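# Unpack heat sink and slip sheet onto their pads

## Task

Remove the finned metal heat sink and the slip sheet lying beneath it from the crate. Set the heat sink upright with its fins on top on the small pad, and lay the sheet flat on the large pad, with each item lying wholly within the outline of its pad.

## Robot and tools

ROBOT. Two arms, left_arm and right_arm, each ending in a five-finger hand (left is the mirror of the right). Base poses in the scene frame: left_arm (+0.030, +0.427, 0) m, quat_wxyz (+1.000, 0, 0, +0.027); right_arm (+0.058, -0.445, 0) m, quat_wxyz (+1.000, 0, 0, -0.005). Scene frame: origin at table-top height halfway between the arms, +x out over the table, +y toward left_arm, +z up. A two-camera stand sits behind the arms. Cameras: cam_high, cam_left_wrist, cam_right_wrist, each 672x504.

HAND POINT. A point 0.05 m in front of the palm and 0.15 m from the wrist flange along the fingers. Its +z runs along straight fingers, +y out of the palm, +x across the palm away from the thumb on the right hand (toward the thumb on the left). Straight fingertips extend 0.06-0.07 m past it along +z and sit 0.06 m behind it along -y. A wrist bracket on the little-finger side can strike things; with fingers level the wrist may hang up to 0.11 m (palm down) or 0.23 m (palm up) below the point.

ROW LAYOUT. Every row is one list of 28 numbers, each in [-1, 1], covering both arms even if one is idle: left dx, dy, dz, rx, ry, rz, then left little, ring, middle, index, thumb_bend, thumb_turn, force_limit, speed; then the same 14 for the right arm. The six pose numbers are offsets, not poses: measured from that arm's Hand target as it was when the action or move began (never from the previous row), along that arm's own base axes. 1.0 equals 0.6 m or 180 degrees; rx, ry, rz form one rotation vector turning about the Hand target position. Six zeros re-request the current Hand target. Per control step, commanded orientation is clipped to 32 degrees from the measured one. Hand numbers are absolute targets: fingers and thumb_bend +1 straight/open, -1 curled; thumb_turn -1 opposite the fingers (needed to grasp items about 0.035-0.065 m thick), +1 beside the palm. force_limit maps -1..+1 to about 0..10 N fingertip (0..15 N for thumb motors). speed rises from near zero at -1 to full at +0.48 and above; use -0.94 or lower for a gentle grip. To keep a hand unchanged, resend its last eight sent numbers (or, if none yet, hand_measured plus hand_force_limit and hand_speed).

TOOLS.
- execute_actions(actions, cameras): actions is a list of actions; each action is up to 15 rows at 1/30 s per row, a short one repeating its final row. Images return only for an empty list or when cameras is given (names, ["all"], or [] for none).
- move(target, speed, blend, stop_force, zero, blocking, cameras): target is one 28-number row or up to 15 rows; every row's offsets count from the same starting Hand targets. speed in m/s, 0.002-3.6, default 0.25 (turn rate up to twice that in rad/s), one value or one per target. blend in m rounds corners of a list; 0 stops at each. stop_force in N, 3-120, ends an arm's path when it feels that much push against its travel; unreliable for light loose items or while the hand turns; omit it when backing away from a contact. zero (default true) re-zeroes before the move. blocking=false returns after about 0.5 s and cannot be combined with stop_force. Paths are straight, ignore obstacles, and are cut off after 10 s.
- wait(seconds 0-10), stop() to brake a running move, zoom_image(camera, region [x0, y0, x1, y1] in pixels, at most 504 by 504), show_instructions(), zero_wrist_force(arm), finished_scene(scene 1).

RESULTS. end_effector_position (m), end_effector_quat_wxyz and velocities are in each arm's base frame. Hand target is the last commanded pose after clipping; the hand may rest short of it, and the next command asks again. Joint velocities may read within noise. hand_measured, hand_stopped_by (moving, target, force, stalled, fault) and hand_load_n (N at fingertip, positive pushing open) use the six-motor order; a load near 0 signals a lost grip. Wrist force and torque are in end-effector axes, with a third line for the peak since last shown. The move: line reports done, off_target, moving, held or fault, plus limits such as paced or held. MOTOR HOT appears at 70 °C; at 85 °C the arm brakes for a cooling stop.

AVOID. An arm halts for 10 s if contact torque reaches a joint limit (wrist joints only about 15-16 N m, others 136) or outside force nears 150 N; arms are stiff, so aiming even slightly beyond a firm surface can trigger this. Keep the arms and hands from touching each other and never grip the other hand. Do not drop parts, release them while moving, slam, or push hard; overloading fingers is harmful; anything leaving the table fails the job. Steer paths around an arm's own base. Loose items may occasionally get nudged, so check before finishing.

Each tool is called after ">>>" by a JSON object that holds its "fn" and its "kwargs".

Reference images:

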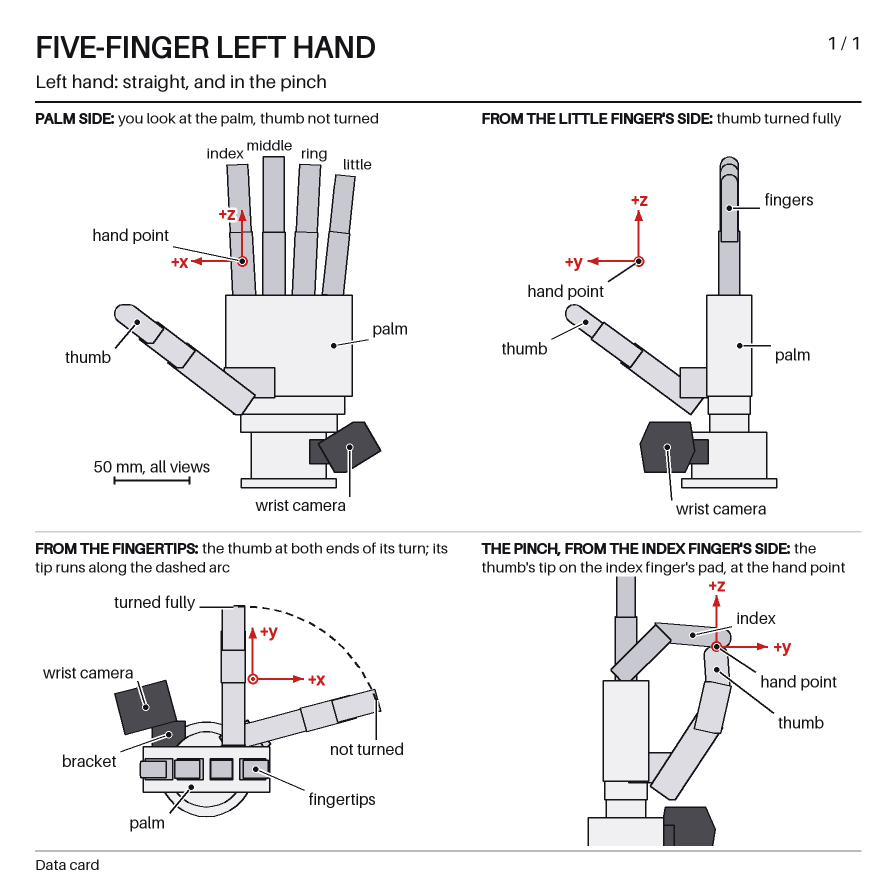

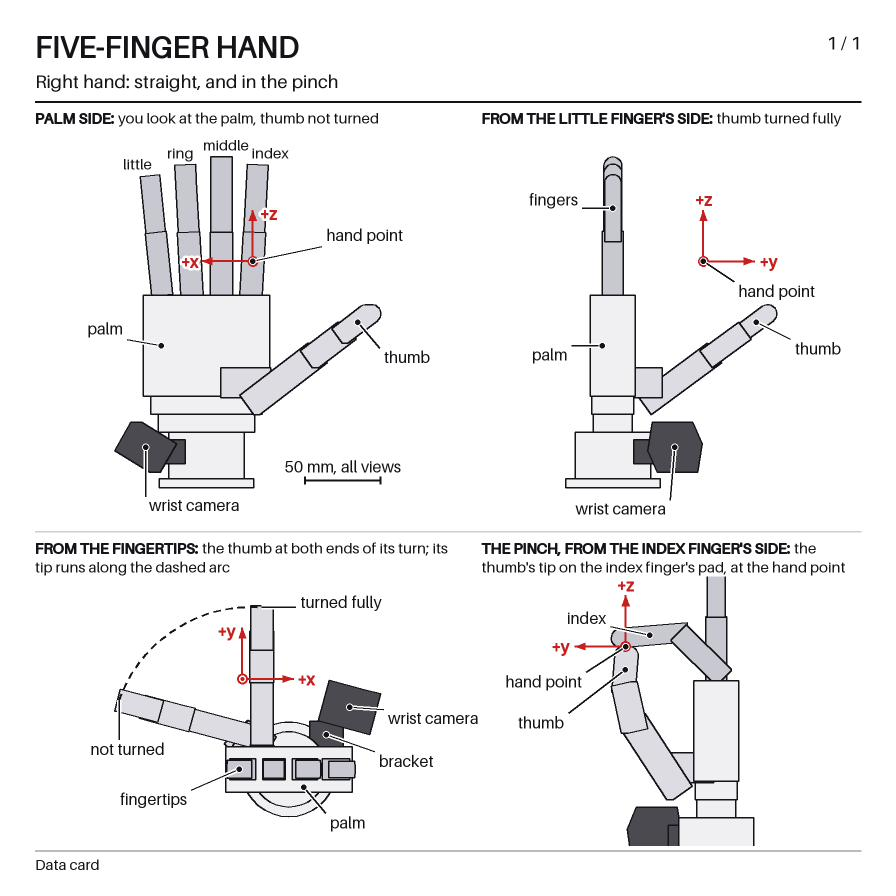

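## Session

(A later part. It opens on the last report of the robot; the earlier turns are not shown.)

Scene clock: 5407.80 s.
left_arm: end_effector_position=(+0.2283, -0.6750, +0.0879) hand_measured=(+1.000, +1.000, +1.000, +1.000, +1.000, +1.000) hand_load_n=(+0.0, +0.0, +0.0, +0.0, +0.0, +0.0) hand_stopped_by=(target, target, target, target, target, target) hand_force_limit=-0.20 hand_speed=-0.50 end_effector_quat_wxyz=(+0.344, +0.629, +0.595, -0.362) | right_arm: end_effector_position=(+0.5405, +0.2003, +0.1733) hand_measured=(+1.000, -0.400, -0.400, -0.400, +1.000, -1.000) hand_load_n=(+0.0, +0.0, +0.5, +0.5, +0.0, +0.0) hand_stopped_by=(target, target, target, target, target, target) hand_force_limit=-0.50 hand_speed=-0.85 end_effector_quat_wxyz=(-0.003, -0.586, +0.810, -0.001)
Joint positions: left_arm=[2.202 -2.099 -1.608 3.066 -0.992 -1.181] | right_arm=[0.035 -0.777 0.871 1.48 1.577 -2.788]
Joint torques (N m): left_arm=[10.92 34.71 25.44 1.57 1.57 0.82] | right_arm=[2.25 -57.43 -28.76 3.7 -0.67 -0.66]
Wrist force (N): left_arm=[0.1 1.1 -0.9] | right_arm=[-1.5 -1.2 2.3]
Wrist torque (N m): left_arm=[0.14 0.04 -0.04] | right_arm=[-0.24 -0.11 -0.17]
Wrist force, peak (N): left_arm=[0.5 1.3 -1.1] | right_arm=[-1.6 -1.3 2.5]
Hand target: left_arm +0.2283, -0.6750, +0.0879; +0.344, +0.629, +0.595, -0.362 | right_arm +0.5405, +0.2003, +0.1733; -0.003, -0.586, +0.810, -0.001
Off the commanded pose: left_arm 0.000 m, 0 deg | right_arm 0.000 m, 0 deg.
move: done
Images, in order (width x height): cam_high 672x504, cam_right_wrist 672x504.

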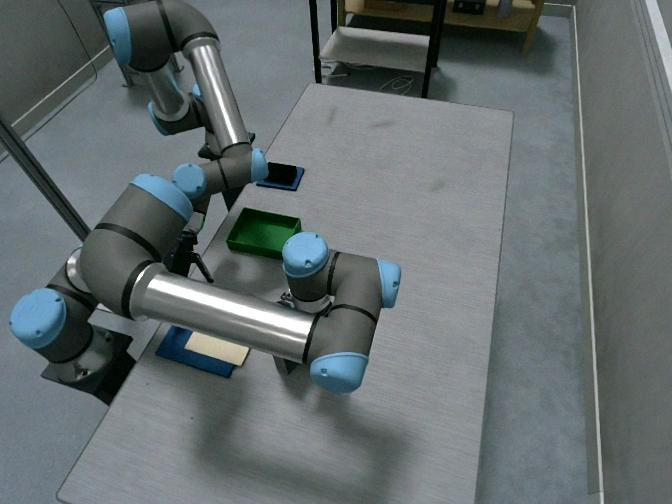

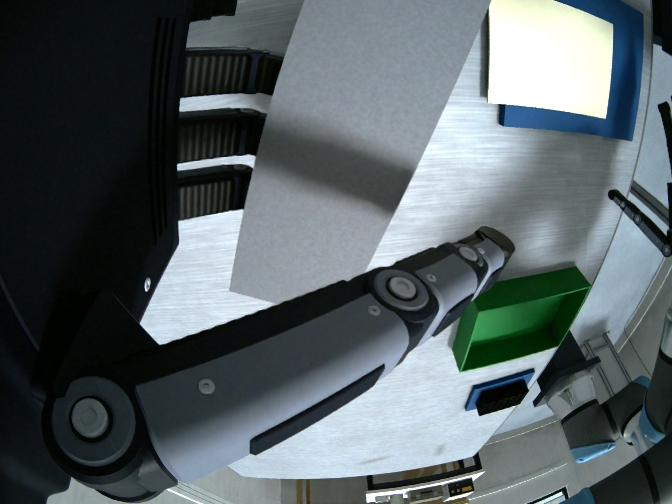

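>>> {"fn": "move", "kwargs": {"target": [0,0,0,0,0,0, 1,1,1,1,1,1,-0.2,-0.5, 0,0,0,0,0,0, 1,0,0,0,1,-1,-0.5,-0.7]}}

>>> {"fn": "move", "kwargs": {"target": [0,0,0,0,0,0, 1,1,1,1,1,1,-0.2,-0.5, 0.1015,-0.0571,0,0,0,0, 1,0,0,0,1,-1,-0.5,-0.7], "speed": 0.03, "cameras": ["cam_right_wrist","cam_high"]}}

Scene clock: 5429.43 s.
left_arm: end_effector_position=(+0.2283, -0.6750, +0.0879) hand_measured=(+1.000, +1.000, +1.000, +1.000, +1.000, +1.000) hand_load_n=(+0.0, +0.0, +0.0, +0.0, +0.0, +0.0) hand_stopped_by=(target, target, target, target, target, target) hand_force_limit=-0.20 hand_speed=-0.50 end_effector_quat_wxyz=(+0.344, +0.629, +0.595, -0.362) | right_arm: end_effector_position=(+0.5405, +0.2003, +0.1733) hand_measured=(+1.000, +0.000, +0.000, +0.000, +1.000, -1.000) hand_load_n=(+0.0, +0.0, +0.0, +0.0, +0.0, +0.0) hand_stopped_by=(target, target, target, target, target, target) hand_force_limit=-0.50 hand_speed=-0.70 end_effector_quat_wxyz=(-0.003, -0.586, +0.810, -0.001)
Joint positions: left_arm=[2.202 -2.099 -1.608 3.066 -0.992 -1.181] | right_arm=[0.035 -0.777 0.871 1.48 1.577 -2.788]
Joint torques (N m): left_arm=[10.85 33.86 26.49 1.52 1.58 0.61] | right_arm=[2.48 -57.29 -28.59 3.58 -0.59 -0.69]
Wrist force (N): left_arm=[0.4 0.7 -0.8] | right_arm=[-1.4 -1.4 2.1]
Wrist torque (N m): left_arm=[0.08 0.01 -0.02] | right_arm=[-0.28 -0.12 -0.17]
Wrist force, peak (N): left_arm=[0.6 1.3 -1.0] | right_arm=[-1.6 -1.4 2.5]
Hand target: left_arm +0.2283, -0.6750, +0.0879; +0.344, +0.629, +0.595, -0.362 | right_arm +0.5405, +0.2003, +0.1733; -0.003, -0.586, +0.810, -0.001
Off the commanded pose: left_arm 0.000 m, 0 deg | right_arm 0.000 m, 0 deg.
move: done

Scene clock: 5432.10 s.
left_arm: end_effector_position=(+0.2283, -0.6750, +0.0879) hand_measured=(+1.000, +1.000, +1.000, +1.000, +1.000, +1.000) hand_load_n=(+0.0, +0.0, +0.0, +0.0, +0.0, +0.0) hand_stopped_by=(target, target, target, target, target, target) hand_force_limit=-0.20 hand_speed=-0.50 end_effector_quat_wxyz=(+0.344, +0.629, +0.595, -0.362) | right_arm: end_effector_position=(+0.6014, +0.1660, +0.1733) hand_measured=(+1.000, +0.000, +0.000, +0.000, +1.000, -1.000) hand_load_n=(+0.0, +0.0, +0.0, +0.0, +0.0, +0.0) hand_stopped_by=(target, target, target, target, target, target) hand_force_limit=-0.50 hand_speed=-0.70 end_effector_quat_wxyz=(-0.003, -0.586, +0.810, -0.001)
Joint positions: left_arm=[2.202 -2.099 -1.608 3.066 -0.992 -1.181] | right_arm=[-0.021 -0.579 0.507 1.647 1.577 -2.844]
Joint torques (N m): left_arm=[10.37 34.74 27.49 1.44 1.56 0.61] | right_arm=[6.9 -63.81 -7.4 0.23 1.14 1.36]
Wrist force (N): left_arm=[0.3 1.2 -0.7] | right_arm=[-1.8 -1.2 2.1]
Wrist torque (N m): left_arm=[0.16 0.02 -0.04] | right_arm=[-0.23 -0.06 -0.05]
Wrist force, peak (N): left_arm=[0.6 1.1 -1.0] | right_arm=[-1.9 -1.0 2.4]
Hand target: left_arm +0.2283, -0.6750, +0.0879; +0.344, +0.629, +0.595, -0.362 | right_arm +0.6014, +0.1661, +0.1733; -0.003, -0.586, +0.810, -0.001
Off the commanded pose: left_arm 0.000 m, 0 deg | right_arm 0.000 m, 0 deg.
move: done
Images, in order (width x height): cam_high 672x504, cam_right_wrist 672x504.

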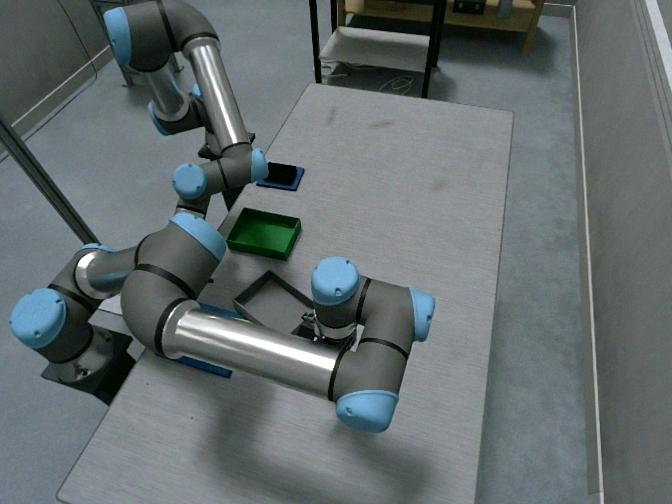

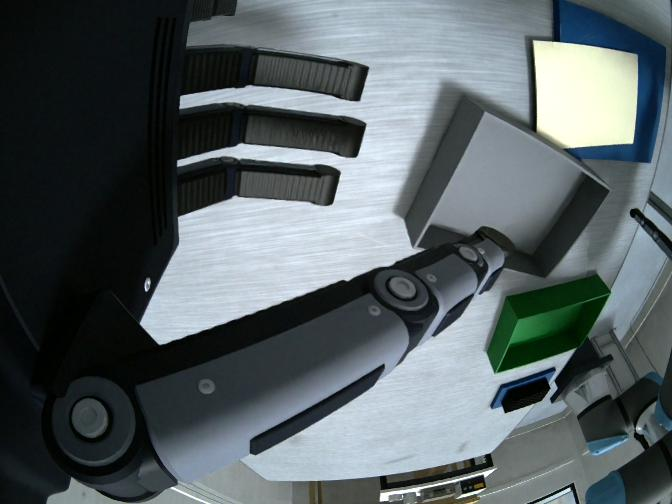

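>>> {"fn": "execute_actions", "kwargs": {"actions": []}}

>>> {"fn": "zoom_image", "kwargs": {"camera": "cam_right_wrist", "region": [400, 0, 672, 280]}}

Scene clock: 5437.63 s.
left_arm: end_effector_position=(+0.2283, -0.6750, +0.0879) hand_measured=(+1.000, +1.000, +1.000, +1.000, +1.000, +1.000) hand_load_n=(+0.0, +0.0, +0.0, +0.0, +0.0, +0.0) hand_stopped_by=(target, target, target, target, target, target) hand_force_limit=-0.20 hand_speed=-0.50 end_effector_quat_wxyz=(+0.344, +0.629, +0.595, -0.362) | right_arm: end_effector_position=(+0.6014, +0.1661, +0.1733) hand_measured=(+1.000, +0.000, +0.000, +0.000, +1.000, -1.000) hand_load_n=(+0.0, +0.0, +0.0, +0.0, +0.0, +0.0) hand_stopped_by=(target, target, target, target, target, target) hand_force_limit=-0.50 hand_speed=-0.70 end_effector_quat_wxyz=(-0.003, -0.586, +0.810, -0.001)
Joint positions: left_arm=[2.202 -2.099 -1.608 3.066 -0.992 -1.181] | right_arm=[-0.021 -0.579 0.507 1.646 1.577 -2.844]
Joint velocities: within noise
Joint torques (N m): left_arm=[9.88 34.23 27.95 1.33 1.67 0.67] | right_arm=[7.43 -63.61 -7.56 0.2 -0.87 1.76]
Motor temperatures (°C): left_arm=[28 29 28 36 37 35] | right_arm=[30 29 30 33 37 41]
Wrist force (N): left_arm=[0.5 0.9 -1.0] | right_arm=[-1.8 -1.1 2.0]
Wrist torque (N m): left_arm=[0.13 -0.02 -0.02] | right_arm=[-0.21 -0.05 -0.04]
Wrist force, peak (N): left_arm=[0.5 1.1 -1.1] | right_arm=[-2.0 -1.2 2.2]
Hand target: left_arm +0.2283, -0.6750, +0.0879; +0.344, +0.629, +0.595, -0.362 | right_arm +0.6014, +0.1661, +0.1733; -0.003, -0.586, +0.810, -0.001
Off the commanded pose: left_arm 0.000 m, 0 deg | right_arm 0.000 m, 0 deg.

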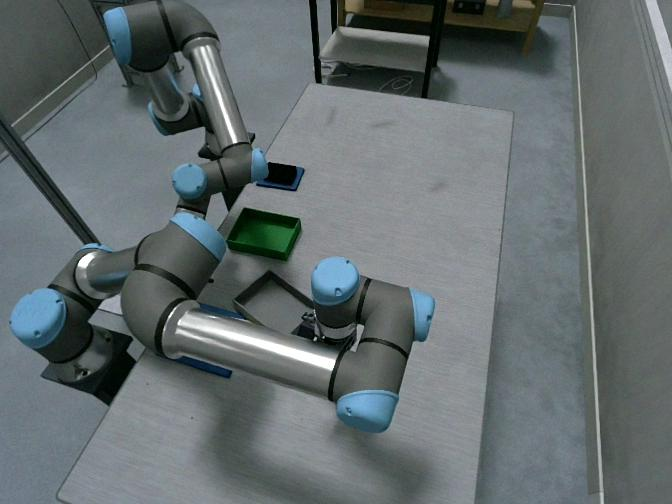

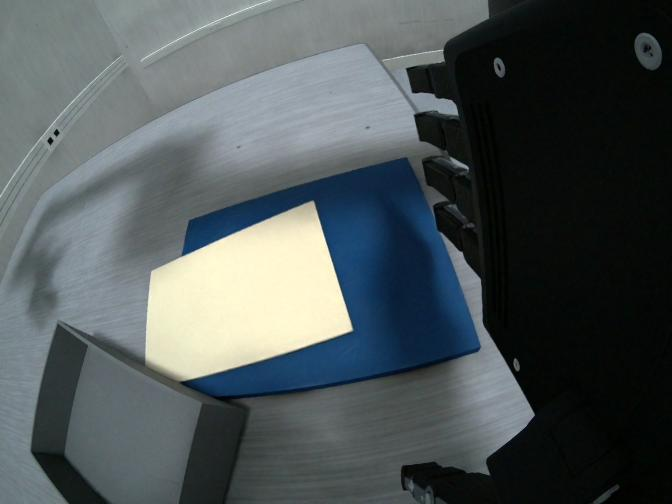

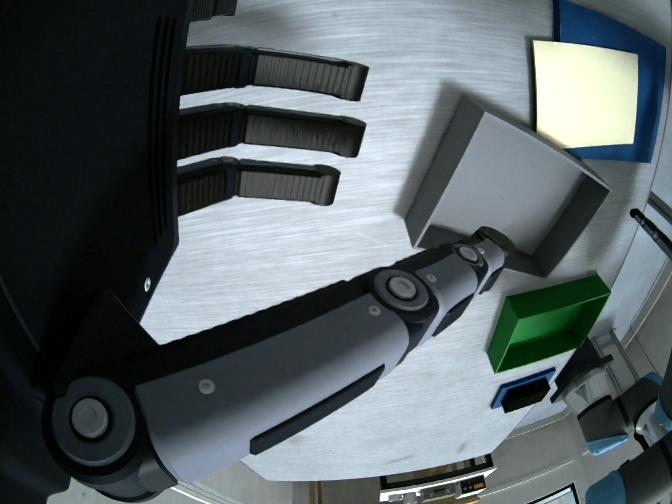

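Scaled by 1.800 from the camera's 672x504 image, which has a finer 960x720 frame.

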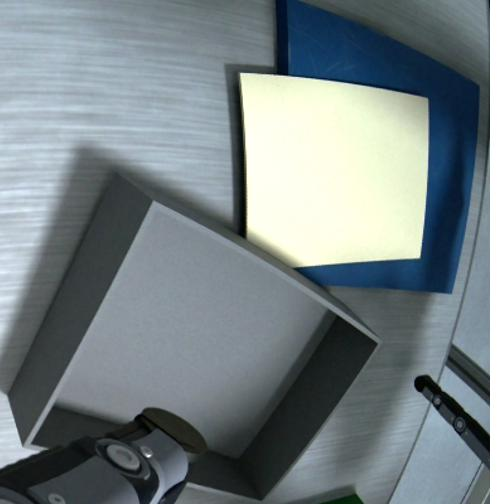

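>>> {"fn": "zoom_image", "kwargs": {"camera": "cam_left_wrist", "region": [20, 250, 320, 500]}}

>>> {"fn": "zoom_image", "kwargs": {"camera": "cam_high", "region": [180, 200, 380, 400]}}

Scaled by 1.680 from the camera's 672x504 image, which has a finer 960x720 frame.

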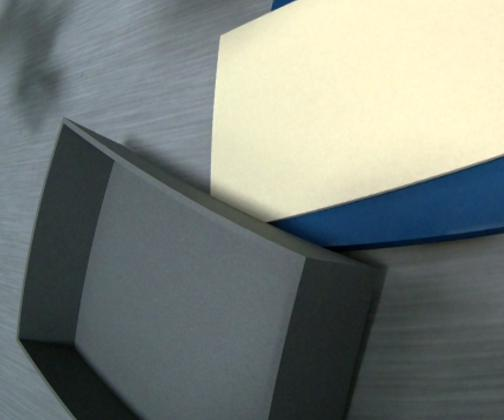

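Scaled by 2.520.

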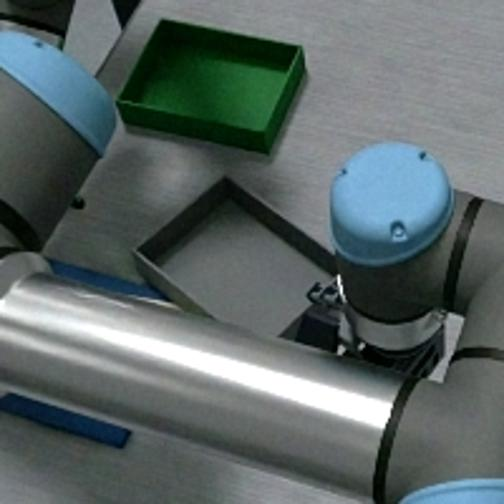

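>>> {"fn": "move", "kwargs": {"target": [[-0.01,0.03,0.32,0,0,0, 1,1,1,1,1,1,-0.2,-0.5, 0,0,0,0,0,0, 1,0,0,0,1,-1,-0.5,-0.7],[0.2112,0.6302,0.3535,0,0,0, 1,1,1,1,1,1,-0.2,-0.5, 0,0,0.1,0,0,0, 1,1,1,1,1,-1,-0.5,-0.2]], "speed": 0.2, "blend": 0.04, "cameras": ["cam_right_wrist","cam_high"]}}

Scene clock: 5527.77 s.
left_arm: end_effector_position=(+0.2261, -0.6688, +0.1545) hand_measured=(+1.000, +1.000, +1.000, +1.000, +1.000, +1.000) hand_load_n=(+0.0, +0.0, +0.0, +0.0, +0.0, +0.0) hand_stopped_by=(target, target, target, target, target, target) hand_force_limit=-0.20 hand_speed=-0.50 end_effector_quat_wxyz=(+0.345, +0.629, +0.595, -0.362) | right_arm: end_effector_position=(+0.6014, +0.1661, +0.1733) hand_measured=(+1.000, +0.000, +0.000, +0.000, +1.000, -1.000) hand_load_n=(+0.0, +0.0, +0.0, +0.0, +0.0, +0.0) hand_stopped_by=(target, target, target, target, target, target) hand_force_limit=-0.50 hand_speed=-0.70 end_effector_quat_wxyz=(-0.003, -0.586, +0.810, -0.001)
Joint positions: left_arm=[2.206 -2.01 -1.555 2.924 -0.989 -1.179] | right_arm=[-0.021 -0.579 0.507 1.646 1.577 -2.844]
Joint torques (N m): left_arm=[4.81 33.66 8.08 1.53 -0.74 1.03] | right_arm=[7.08 -64.09 -7.67 0.12 -1.14 1.83]
Wrist force (N): left_arm=[0.4 0.8 -0.5] | right_arm=[-1.8 -1.0 2.2]
Wrist torque (N m): left_arm=[0.08 0.02 0.00] | right_arm=[-0.21 -0.06 -0.04]
Wrist force, peak (N): left_arm=[-7.9 0.6 -5.6] | right_arm=[-1.9 -1.1 2.2]
Hand target: left_arm +0.2260, -0.6688, +0.1544; +0.345, +0.629, +0.595, -0.362 (not the last commanded pose) | right_arm +0.6014, +0.1661, +0.1733; -0.003, -0.586, +0.810, -0.001 (not the last commanded pose)
Off the commanded pose: left_arm 0.420 m, 0 deg | right_arm 0.060 m, 0 deg.
move: held (left_arm; a check stopped the path), off_target (right_arm; braked when a check withheld steps of left_arm); path passed 0 of 2 targets; target 2's new numbers were not sent; limits=held
pose unreachable (left arm): on one or more control steps of this call, first in action 0 (counted from 0), this arm could not follow its commanded pose, so it was not sent that pose on those steps. It may still have moved: this result reports where it is.
cause: moving toward the commanded pose would bring a part of the arm too close to another arm (a part of this arm just beyond joint 6 (wrist 3) and a part of the right arm just beyond its joint 2 (shoulder lift), 17 mm apart when this arm was first held).
Images, in order (width x height): cam_high 672x504, cam_right_wrist 672x504.

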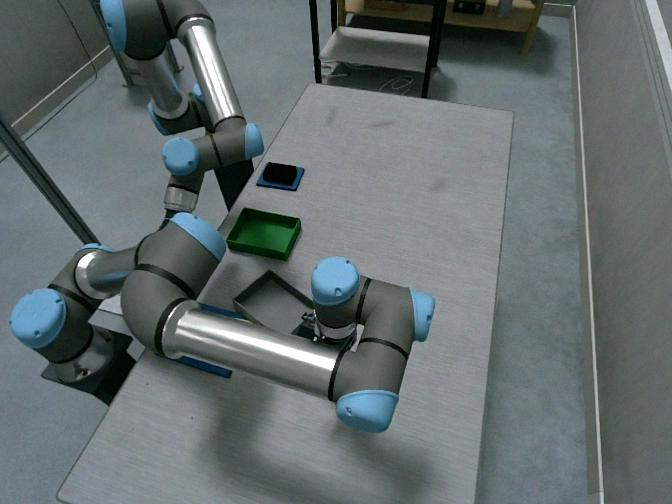

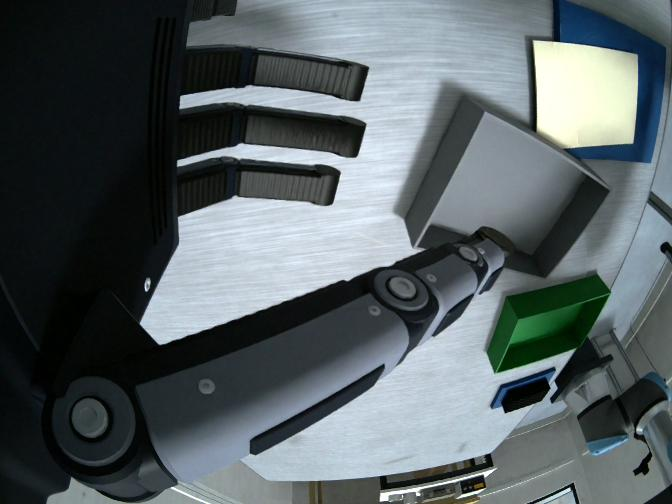

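>>> {"fn": "move", "kwargs": {"target": [[0.0135,0.25,0.0,0,0,0, 1,1,1,1,1,1,-0.2,-0.5, 0,0,0,0,0,0, 1,0,0,0,1,-1,-0.5,-0.7],[0.2148,0.6195,0.24,0,0,0, 1,1,1,1,1,1,-0.2,-0.5, 0,0,0.1,0,0,0, 1,0,0,0,1,-1,-0.5,-0.7]], "speed": 0.2, "blend": 0.04, "cameras": ["cam_right_wrist","cam_high"]}}

Scene clock: 5539.77 s.
left_arm: end_effector_position=(+0.3550, -0.2971, +0.2983) hand_measured=(+1.000, +1.000, +1.000, +1.000, +1.000, +1.000) hand_load_n=(+0.0, +0.0, +0.0, +0.0, +0.0, +0.0) hand_stopped_by=(target, target, target, target, target, target) hand_force_limit=-0.20 hand_speed=-0.50 end_effector_quat_wxyz=(+0.345, +0.629, +0.595, -0.362) end_effector_velocity=(+0.000, +0.000, +0.001) end_effector_angular_velocity=(-0.001, -0.003, -0.001) | right_arm: end_effector_position=(+0.6014, +0.1661, +0.2333) hand_measured=(+1.000, +0.000, +0.000, +0.000, +1.000, -1.000) hand_load_n=(+0.0, +0.0, +0.0, +0.0, +0.0, -0.5) hand_stopped_by=(target, target, target, target, target, target) hand_force_limit=-0.50 hand_speed=-0.70 end_effector_quat_wxyz=(-0.003, -0.586, +0.811, -0.001)
Joint positions: left_arm=[3.277 -1.642 -1.941 1.697 -0.553 0.367] | right_arm=[-0.021 -0.505 0.207 1.873 1.577 -2.844]
Joint velocities: left_arm=[0.001 0.001 0 -0.002 0.001 0.005] | right_arm=[within noise]
Joint torques (N m): left_arm=[-0.17 29.08 10.64 -4.6 3.08 1.28] | right_arm=[6.21 -64.31 -6.27 0.2 1.23 -0.4]
Wrist force (N): left_arm=[0.1 0.9 -0.9] | right_arm=[-1.9 -1.3 2.1]
Wrist torque (N m): left_arm=[0.11 0.02 -0.03] | right_arm=[-0.23 0.00 -0.04]
Wrist force, peak (N): left_arm=[0.2 1.7 -2.6] | right_arm=[-2.0 -1.4 2.1]
Hand target: left_arm +0.3549, -0.2971, +0.2984; +0.345, +0.629, +0.595, -0.362 | right_arm +0.6014, +0.1661, +0.2333; -0.003, -0.586, +0.810, -0.001
Off the commanded pose: left_arm 0.000 m, 0 deg | right_arm 0.000 m, 0 deg.
move: done
Images, in order (width x height): cam_high 672x504, cam_right_wrist 672x504.

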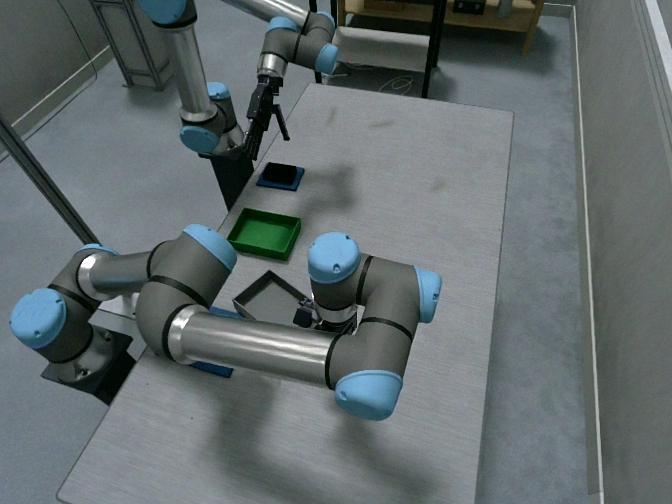

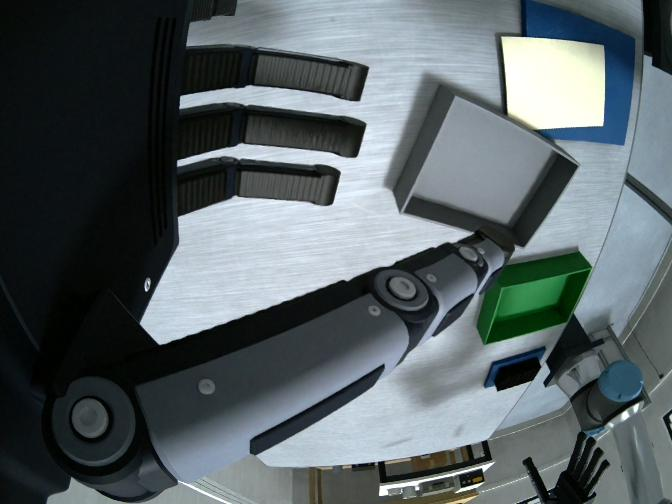

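>>> {"fn": "move", "kwargs": {"target": [0,0,0,0,0,0, 1,1,1,1,1,1,-0.2,-0.5, -0.2192,0.0812,0.0283,-0.1964,0.0315,0.0978, 1,1,1,1,1,1,-0.5,0], "speed": 0.2, "cameras": ["cam_right_wrist","cam_high"]}}

Scene clock: 5561.43 s.
left_arm: end_effector_position=(+0.3549, -0.2971, +0.2984) hand_measured=(+1.000, +1.000, +1.000, +1.000, +1.000, +1.000) hand_load_n=(+0.0, +0.0, +0.0, +0.5, +0.0, +0.0) hand_stopped_by=(target, target, target, target, target, target) hand_force_limit=-0.20 hand_speed=-0.50 end_effector_quat_wxyz=(+0.345, +0.629, +0.595, -0.362) | right_arm: end_effector_position=(+0.4699, +0.2148, +0.2504) hand_measured=(+1.000, +1.000, +1.000, +1.000, +1.000, +1.000) hand_load_n=(+0.0, +0.0, +0.0, +0.0, +0.0, +0.0) hand_stopped_by=(target, target, target, target, target, target) hand_force_limit=-0.50 hand_speed=0.00 end_effector_quat_wxyz=(+0.219, +0.672, -0.673, +0.218)
Joint positions: left_arm=[3.277 -1.642 -1.941 1.697 -0.553 0.368] | right_arm=[0.352 -0.723 0.717 1.825 2.155 -2.712]
Joint torques (N m): left_arm=[12.59 27.51 27.83 -4.85 2.16 0.98] | right_arm=[5.2 -43.6 -24.44 0.3 1.14 -1.68]
Wrist force (N): left_arm=[0.3 1.0 -1.0] | right_arm=[-2.1 -1.6 1.5]
Wrist torque (N m): left_arm=[0.13 -0.01 -0.01] | right_arm=[-0.25 -0.12 -0.19]
Wrist force, peak (N): left_arm=[0.4 1.4 -1.3] | right_arm=[-1.4 -2.1 2.3]
Hand target: left_arm +0.3549, -0.2971, +0.2984; +0.345, +0.629, +0.595, -0.362 | right_arm +0.4699, +0.2148, +0.2503; +0.219, +0.672, -0.673, +0.218
Off the commanded pose: left_arm 0.000 m, 0 deg | right_arm 0.000 m, 0 deg.
move: done
Images, in order (width x height): cam_high 672x504, cam_right_wrist 672x504.

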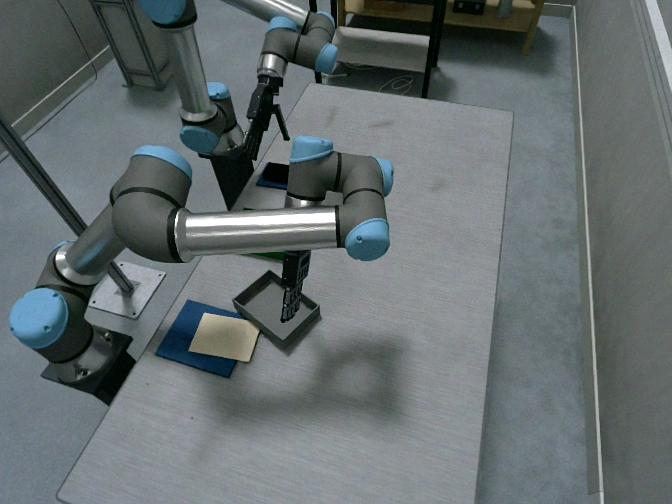

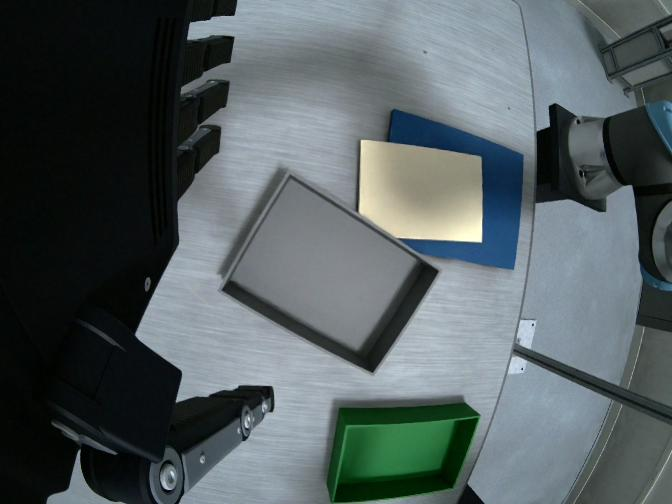

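>>> {"fn": "zoom_image", "kwargs": {"camera": "cam_right_wrist", "region": [200, 80, 560, 400]}}

>>> {"fn": "zoom_image", "kwargs": {"camera": "cam_high", "region": [140, 240, 340, 400]}}

Scaled by 1.400 from the camera's 672x504 image, which has a finer 960x720 frame.

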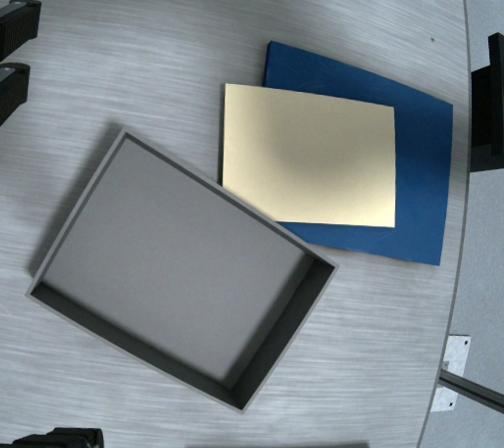

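Scaled by 2.520.

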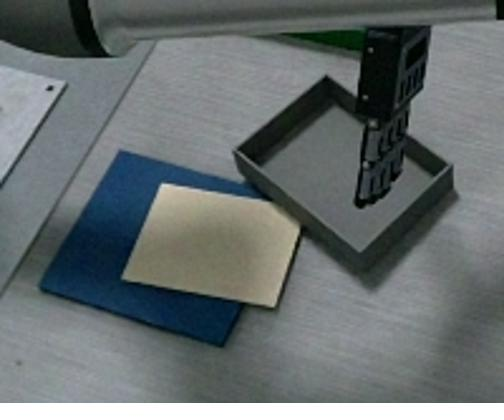

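>>> {"fn": "move", "kwargs": {"target": [[0,0,0,0,0,0, 1,1,1,1,1,1,-0.2,-0.5, -0.1583,0.1467,-0.05,0.2,0,0, 1,1,1,1,1,1,-0.5,0],[0,0,0,0,0,0, 1,1,1,1,1,1,-0.2,-0.5, -0.1583,0.1467,-0.18,0.2,0,0, 1,1,1,1,1,1,-0.5,0]], "speed": [0.2,0.1], "cameras": ["cam_right_wrist","cam_high"]}}

Scene clock: 5635.13 s.
left_arm: end_effector_position=(+0.3549, -0.2971, +0.2984) hand_measured=(+1.000, +1.000, +1.000, +1.000, +1.000, +1.000) hand_load_n=(+0.0, +0.0, +0.0, +0.0, +0.0, +0.0) hand_stopped_by=(target, target, target, target, target, target) hand_force_limit=-0.20 hand_speed=-0.50 end_effector_quat_wxyz=(+0.345, +0.629, +0.595, -0.362) | right_arm: end_effector_position=(+0.3749, +0.3028, +0.1423) hand_measured=(+1.000, +1.000, +1.000, +1.000, +1.000, +1.000) hand_load_n=(+0.0, +0.0, +0.0, +0.0, +0.0, +0.0) hand_stopped_by=(target, target, target, target, target, target) hand_force_limit=-0.50 hand_speed=0.00 end_effector_quat_wxyz=(+0.001, +0.707, -0.708, +0.000)
Joint positions: left_arm=[3.277 -1.642 -1.941 1.697 -0.553 0.368] | right_arm=[0.296 -1.011 1.35 1.234 1.571 -2.844]
Joint torques (N m): left_arm=[12.53 25.71 27.77 -4.42 0.88 0.53] | right_arm=[5.47 -47.77 -26.76 2.92 -0.99 1.81]
Wrist force (N): left_arm=[0.6 1.1 -1.1] | right_arm=[-1.6 -1.0 2.3]
Wrist torque (N m): left_arm=[0.15 -0.05 0.00] | right_arm=[-0.20 -0.05 -0.05]
Wrist force, peak (N): left_arm=[0.4 1.2 -1.4] | right_arm=[-1.7 -0.8 3.3]
Hand target: left_arm +0.3549, -0.2971, +0.2984; +0.345, +0.629, +0.595, -0.362 | right_arm +0.3749, +0.3028, +0.1423; +0.001, +0.707, -0.708, +0.000
Off the commanded pose: left_arm 0.000 m, 0 deg | right_arm 0.000 m, 0 deg.
move: done
Images, in order (width x height): cam_high 672x504, cam_right_wrist 672x504.

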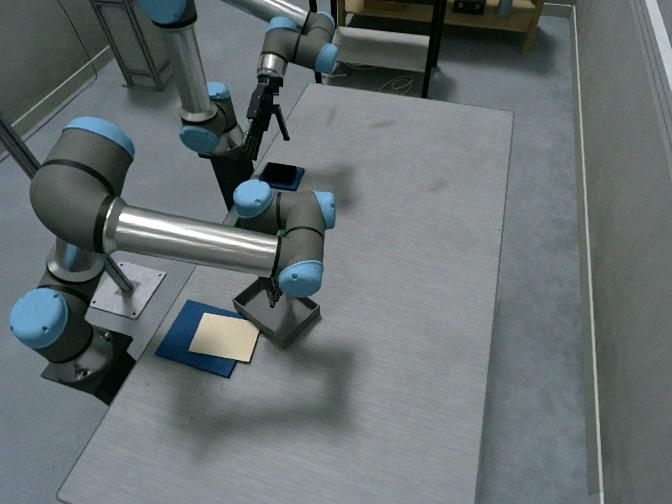

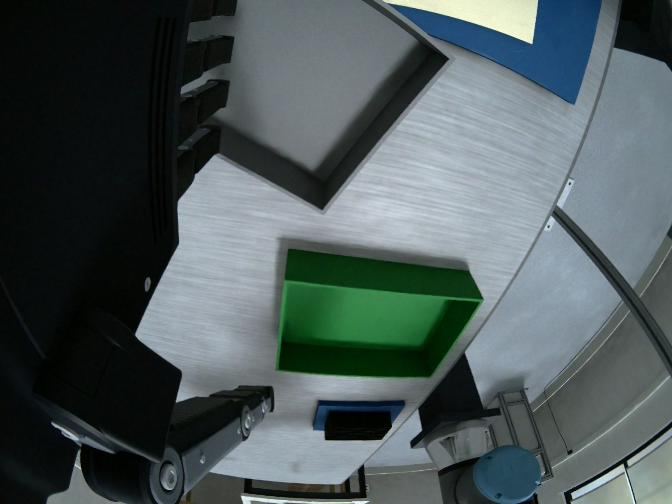

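>>> {"fn": "move", "kwargs": {"target": [[0,0,0,0,0,0,1,1,1,1,1,1,-0.2,-0.5,0,0,-0.0705,0,0,0,1,1,1,1,1,1,-0.5,0]], "speed": 0.06, "stop_force": 8, "cameras": ["cam_high","cam_right_wrist"]}}

Scene clock: 5694.60 s.
left_arm: end_effector_position=(+0.3549, -0.2971, +0.2984) hand_measured=(+1.000, +1.000, +1.000, +1.000, +1.000, +1.000) hand_load_n=(+0.0, +0.0, +0.0, +0.0, +0.0, +0.0) hand_stopped_by=(target, target, target, target, target, target) hand_force_limit=-0.20 hand_speed=-0.50 end_effector_quat_wxyz=(+0.345, +0.629, +0.595, -0.362) | right_arm: end_effector_position=(+0.3749, +0.3028, +0.1000) hand_measured=(+1.000, +1.000, +1.000, +1.000, +1.000, +1.000) hand_load_n=(+0.0, +0.0, -0.5, +0.0, +0.0, +0.0) hand_stopped_by=(target, target, target, target, target, target) hand_force_limit=-0.50 hand_speed=0.00 end_effector_quat_wxyz=(+0.001, +0.707, -0.708, +0.000)
Joint positions: left_arm=[3.277 -1.642 -1.941 1.697 -0.553 0.368] | right_arm=[0.296 -0.973 1.403 1.142 1.571 -2.844]
Joint torques (N m): left_arm=[11.09 24.34 28.08 -4.16 -0.18 0.07] | right_arm=[-4.02 -49.59 -27.25 2.49 -0.34 1.29]
Wrist force (N): left_arm=[0.4 0.8 -0.9] | right_arm=[-1.3 -0.9 2.3]
Wrist torque (N m): left_arm=[0.10 -0.01 -0.01] | right_arm=[-0.21 -0.09 -0.03]
Wrist force, peak (N): left_arm=[0.5 1.1 -1.3] | right_arm=[-1.7 -0.9 2.6]
Hand target: left_arm +0.3549, -0.2971, +0.2984; +0.345, +0.629, +0.595, -0.362 | right_arm +0.3749, +0.3028, +0.1000; +0.001, +0.707, -0.708, +0.000
Off the commanded pose: left_arm 0.000 m, 0 deg | right_arm 0.000 m, 0 deg.
move: done
Images, in order (width x height): cam_high 672x504, cam_right_wrist 672x504.

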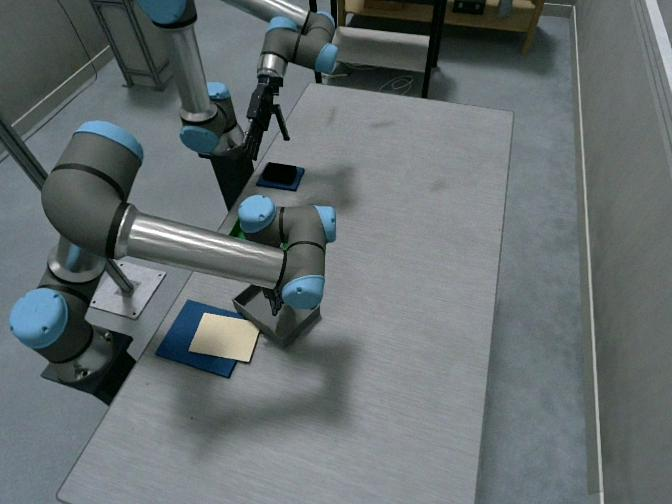

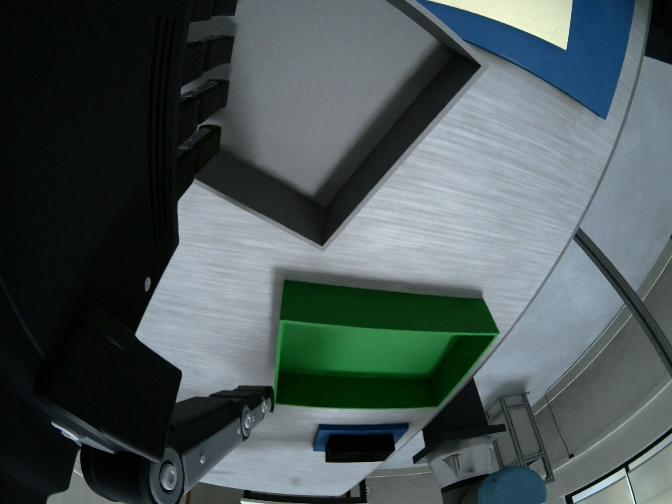

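>>> {"fn": "move", "kwargs": {"target": [[0,0,0,0,0,0,1,1,1,1,1,1,-0.2,-0.5,0.0375,0.097,0,0,0,0,1,1,1,1,1,1,-0.5,0]], "speed": 0.04, "stop_force": 8, "cameras": ["cam_high","cam_right_wrist"]}}

Scene clock: 5703.27 s.
left_arm: end_effector_position=(+0.3549, -0.2971, +0.2984) hand_measured=(+1.000, +1.000, +1.000, +1.000, +1.000, +1.000) hand_load_n=(+0.0, +0.0, +0.0, +0.0, +0.0, +0.0) hand_stopped_by=(target, target, target, target, target, target) hand_force_limit=-0.20 hand_speed=-0.50 end_effector_quat_wxyz=(+0.345, +0.629, +0.595, -0.362) | right_arm: end_effector_position=(+0.3974, +0.3610, +0.1000) hand_measured=(+1.000, +1.000, +1.000, +1.000, +1.000, +1.000) hand_load_n=(+0.0, +0.0, +0.0, +0.0, -0.5, +0.0) hand_stopped_by=(target, target, target, target, target, target) hand_force_limit=-0.50 hand_speed=0.00 end_effector_quat_wxyz=(+0.001, +0.707, -0.708, +0.000)
Joint positions: left_arm=[3.277 -1.642 -1.941 1.697 -0.553 0.368] | right_arm=[0.387 -0.853 1.199 1.228 1.571 -2.753]
Joint torques (N m): left_arm=[10.88 21.17 28.72 -3.79 -0.02 -0.39] | right_arm=[-5.69 -54.54 -6.64 0.03 1.13 -1.92]
Wrist force (N): left_arm=[-0.1 1.0 -1.1] | right_arm=[-1.3 -0.9 2.2]
Wrist torque (N m): left_arm=[0.14 0.06 -0.04] | right_arm=[-0.18 -0.10 -0.18]
Wrist force, peak (N): left_arm=[0.6 1.4 -1.1] | right_arm=[-1.6 -1.0 2.5]
Hand target: left_arm +0.3549, -0.2971, +0.2984; +0.345, +0.629, +0.595, -0.362 | right_arm +0.3974, +0.3610, +0.1000; +0.001, +0.707, -0.708, +0.000
Off the commanded pose: left_arm 0.000 m, 0 deg | right_arm 0.000 m, 0 deg.
move: done
Images, in order (width x height): cam_high 672x504, cam_right_wrist 672x504.

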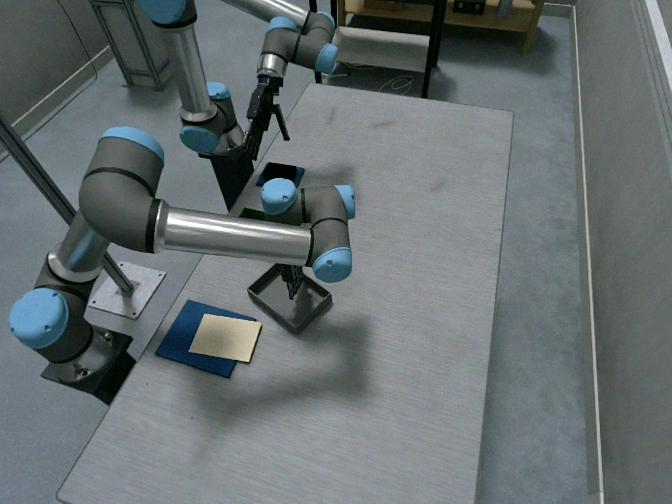

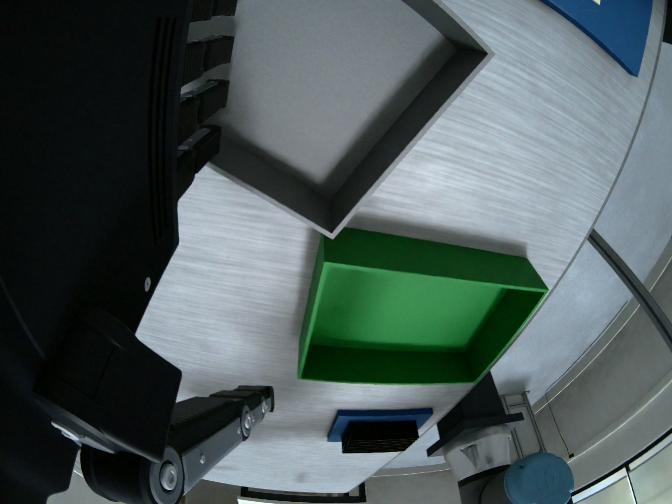

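>>> {"fn": "zoom_image", "kwargs": {"camera": "cam_high", "region": [140, 240, 350, 400]}}

Scaled by 2.400.

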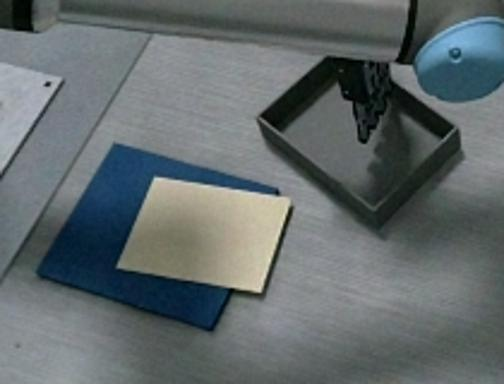

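>>> {"fn": "move", "kwargs": {"target": [[0,0,0,0,0,0,1,1,1,1,1,1,-0.2,-0.5,0.32,0.02,0,0,0,0,1,1,1,1,1,1,-0.5,0]], "speed": 0.06, "stop_force": 8, "cameras": ["cam_high"]}}

>>> {"fn": "zoom_image", "kwargs": {"camera": "cam_high", "region": [140, 220, 392, 400]}}

Scene clock: 5722.40 s.
left_arm: end_effector_position=(+0.3549, -0.2971, +0.2984) hand_measured=(+1.000, +1.000, +1.000, +1.000, +1.000, +1.000) hand_load_n=(+0.0, +0.0, +0.0, +0.0, +0.0, +0.0) hand_stopped_by=(target, target, target, target, target, target) hand_force_limit=-0.20 hand_speed=-0.50 end_effector_quat_wxyz=(+0.345, +0.629, +0.595, -0.362) | right_arm: end_effector_position=(+0.5881, +0.3723, +0.0996) hand_measured=(+1.000, +1.000, +1.000, +1.000, +1.000, +1.000) hand_load_n=(+0.0, -0.5, +0.0, +0.0, +0.0, +0.0) hand_stopped_by=(target, target, target, target, target, target) hand_force_limit=-0.50 hand_speed=0.00 end_effector_quat_wxyz=(-0.049, +0.697, -0.716, +0.011)
Joint positions: left_arm=[3.277 -1.642 -1.941 1.697 -0.553 0.368] | right_arm=[0.291 -0.263 0.035 1.701 1.546 -2.822]
Joint torques (N m): left_arm=[10.2 18.62 29.04 -3.22 -0.17 -0.89] | right_arm=[7.62 -53.34 -28.86 1.06 1.03 -1.94]
Wrist force (N): left_arm=[0.2 0.9 -1.1] | right_arm=[-1.3 -0.9 2.1]
Wrist torque (N m): left_arm=[0.13 0.02 -0.02] | right_arm=[-0.20 -0.02 0.03]
Wrist force, peak (N): left_arm=[0.4 1.3 -1.4] | right_arm=[-1.3 -1.1 2.7]
Hand target: left_arm +0.3549, -0.2971, +0.2984; +0.345, +0.629, +0.595, -0.362 | right_arm +0.5894, +0.3730, +0.1000; +0.001, +0.707, -0.708, +0.000
Off the commanded pose: left_arm 0.000 m, 0 deg | right_arm 0.002 m, 6 deg.
elbow stopped short (right arm): the move would have taken joint 3 (elbow) straighter than the controller allows.
move: off_target (right_arm)
Images, in order (width x height): cam_high 672x504.

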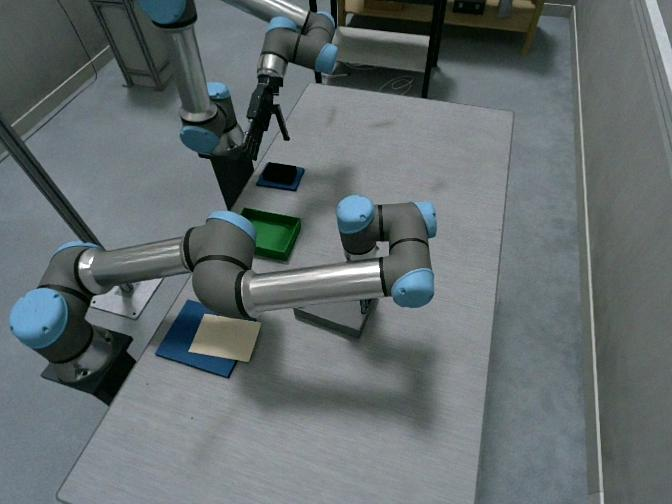

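Scaled by 2.000.

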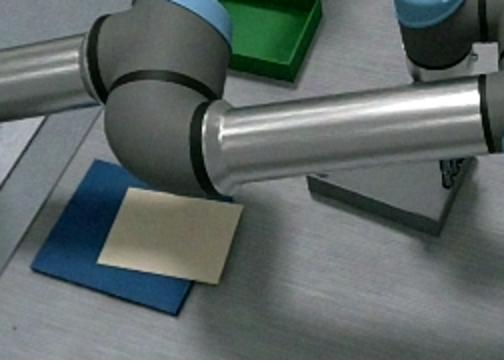

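>>> {"fn": "move", "kwargs": {"target": [[0,0,0,0,0,0,1,1,1,1,1,1,-0.2,-0.5,-0.0667,0,0,0,0,0,1,1,1,1,1,1,-0.5,0],[0,0,0,0,0,0,1,1,1,1,1,1,-0.2,-0.5,-0.0667,0,0.133,0,0,0,1,1,1,1,1,1,-0.5,0],[0,0,0,0,0,0,1,1,1,1,1,1,-0.2,-0.5,-0.1992,-0.2637,0.2507,-0.2,0,0,1,1,1,1,1,1,-0.5,0]], "speed": 0.1, "blend": [0.01,0.02,0], "cameras": ["cam_high","cam_right_wrist"]}}

>>> {"fn": "zoom_image", "kwargs": {"camera": "cam_high", "region": [140, 260, 280, 400]}}

Scene clock: 5739.70 s.
left_arm: end_effector_position=(+0.3549, -0.2971, +0.2984) hand_measured=(+1.000, +1.000, +1.000, +1.000, +1.000, +1.000) hand_load_n=(+0.0, +0.0, +0.0, +0.0, +0.0, +0.0) hand_stopped_by=(target, target, target, target, target, target) hand_force_limit=-0.20 hand_speed=-0.50 end_effector_quat_wxyz=(+0.345, +0.629, +0.595, -0.362) | right_arm: end_effector_position=(+0.4699, +0.2149, +0.2504) hand_measured=(+1.000, +1.000, +1.000, +1.000, +1.000, +1.000) hand_load_n=(+0.0, +0.0, +0.0, +0.0, +0.0, +0.0) hand_stopped_by=(target, target, target, target, target, target) hand_force_limit=-0.50 hand_speed=0.00 end_effector_quat_wxyz=(+0.219, +0.672, -0.673, +0.218)
Joint positions: left_arm=[3.277 -1.642 -1.941 1.697 -0.553 0.368] | right_arm=[0.352 -0.723 0.716 1.826 2.155 -2.712]
Joint torques (N m): left_arm=[9.28 16.1 27.74 -2.81 -0.02 -0.93] | right_arm=[1.83 -44.77 -26 1.63 0.05 -1.94]
Wrist force (N): left_arm=[0.4 0.9 -1.4] | right_arm=[-1.7 -1.5 1.6]
Wrist torque (N m): left_arm=[0.15 -0.04 -0.01] | right_arm=[-0.23 -0.19 -0.16]
Wrist force, peak (N): left_arm=[0.3 1.3 -1.5] | right_arm=[-1.8 -0.8 3.2]
Hand target: left_arm +0.3549, -0.2971, +0.2984; +0.345, +0.629, +0.595, -0.362 | right_arm +0.4699, +0.2148, +0.2504; +0.219, +0.672, -0.673, +0.218
Off the commanded pose: left_arm 0.000 m, 0 deg | right_arm 0.000 m, 0 deg.
elbow stopped short (right arm): the move would have taken joint 3 (elbow) straighter than the controller allows.
move: done
Images, in order (width x height): cam_high 672x504, cam_right_wrist 672x504.

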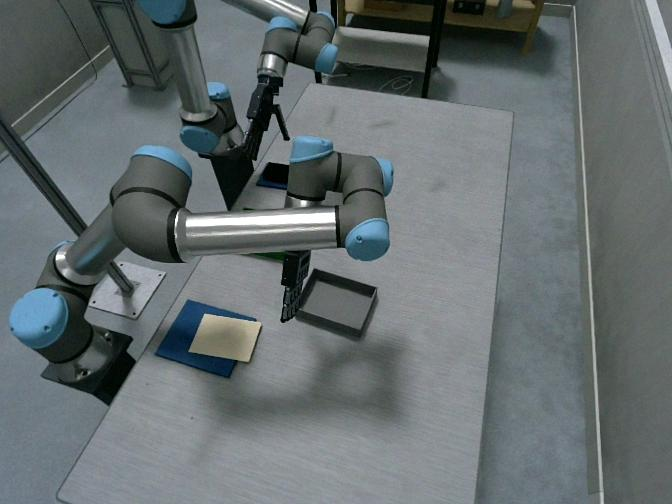

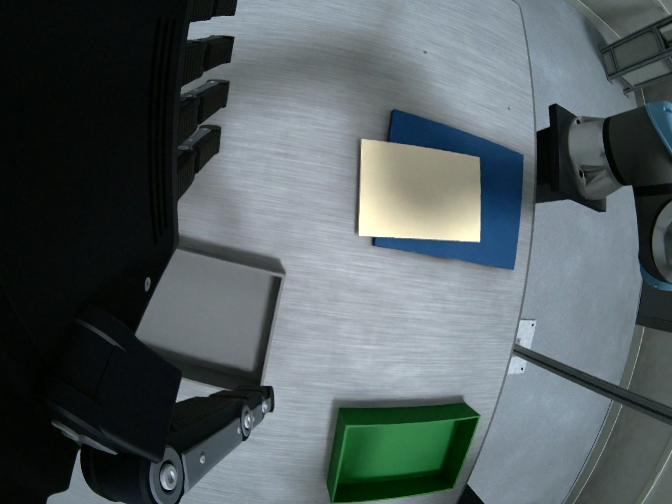

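Scaled by 3.600.

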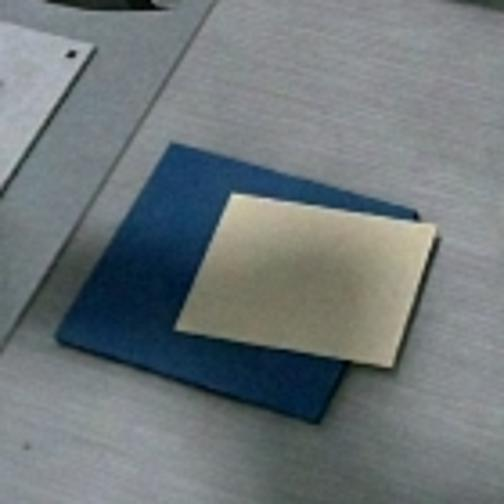

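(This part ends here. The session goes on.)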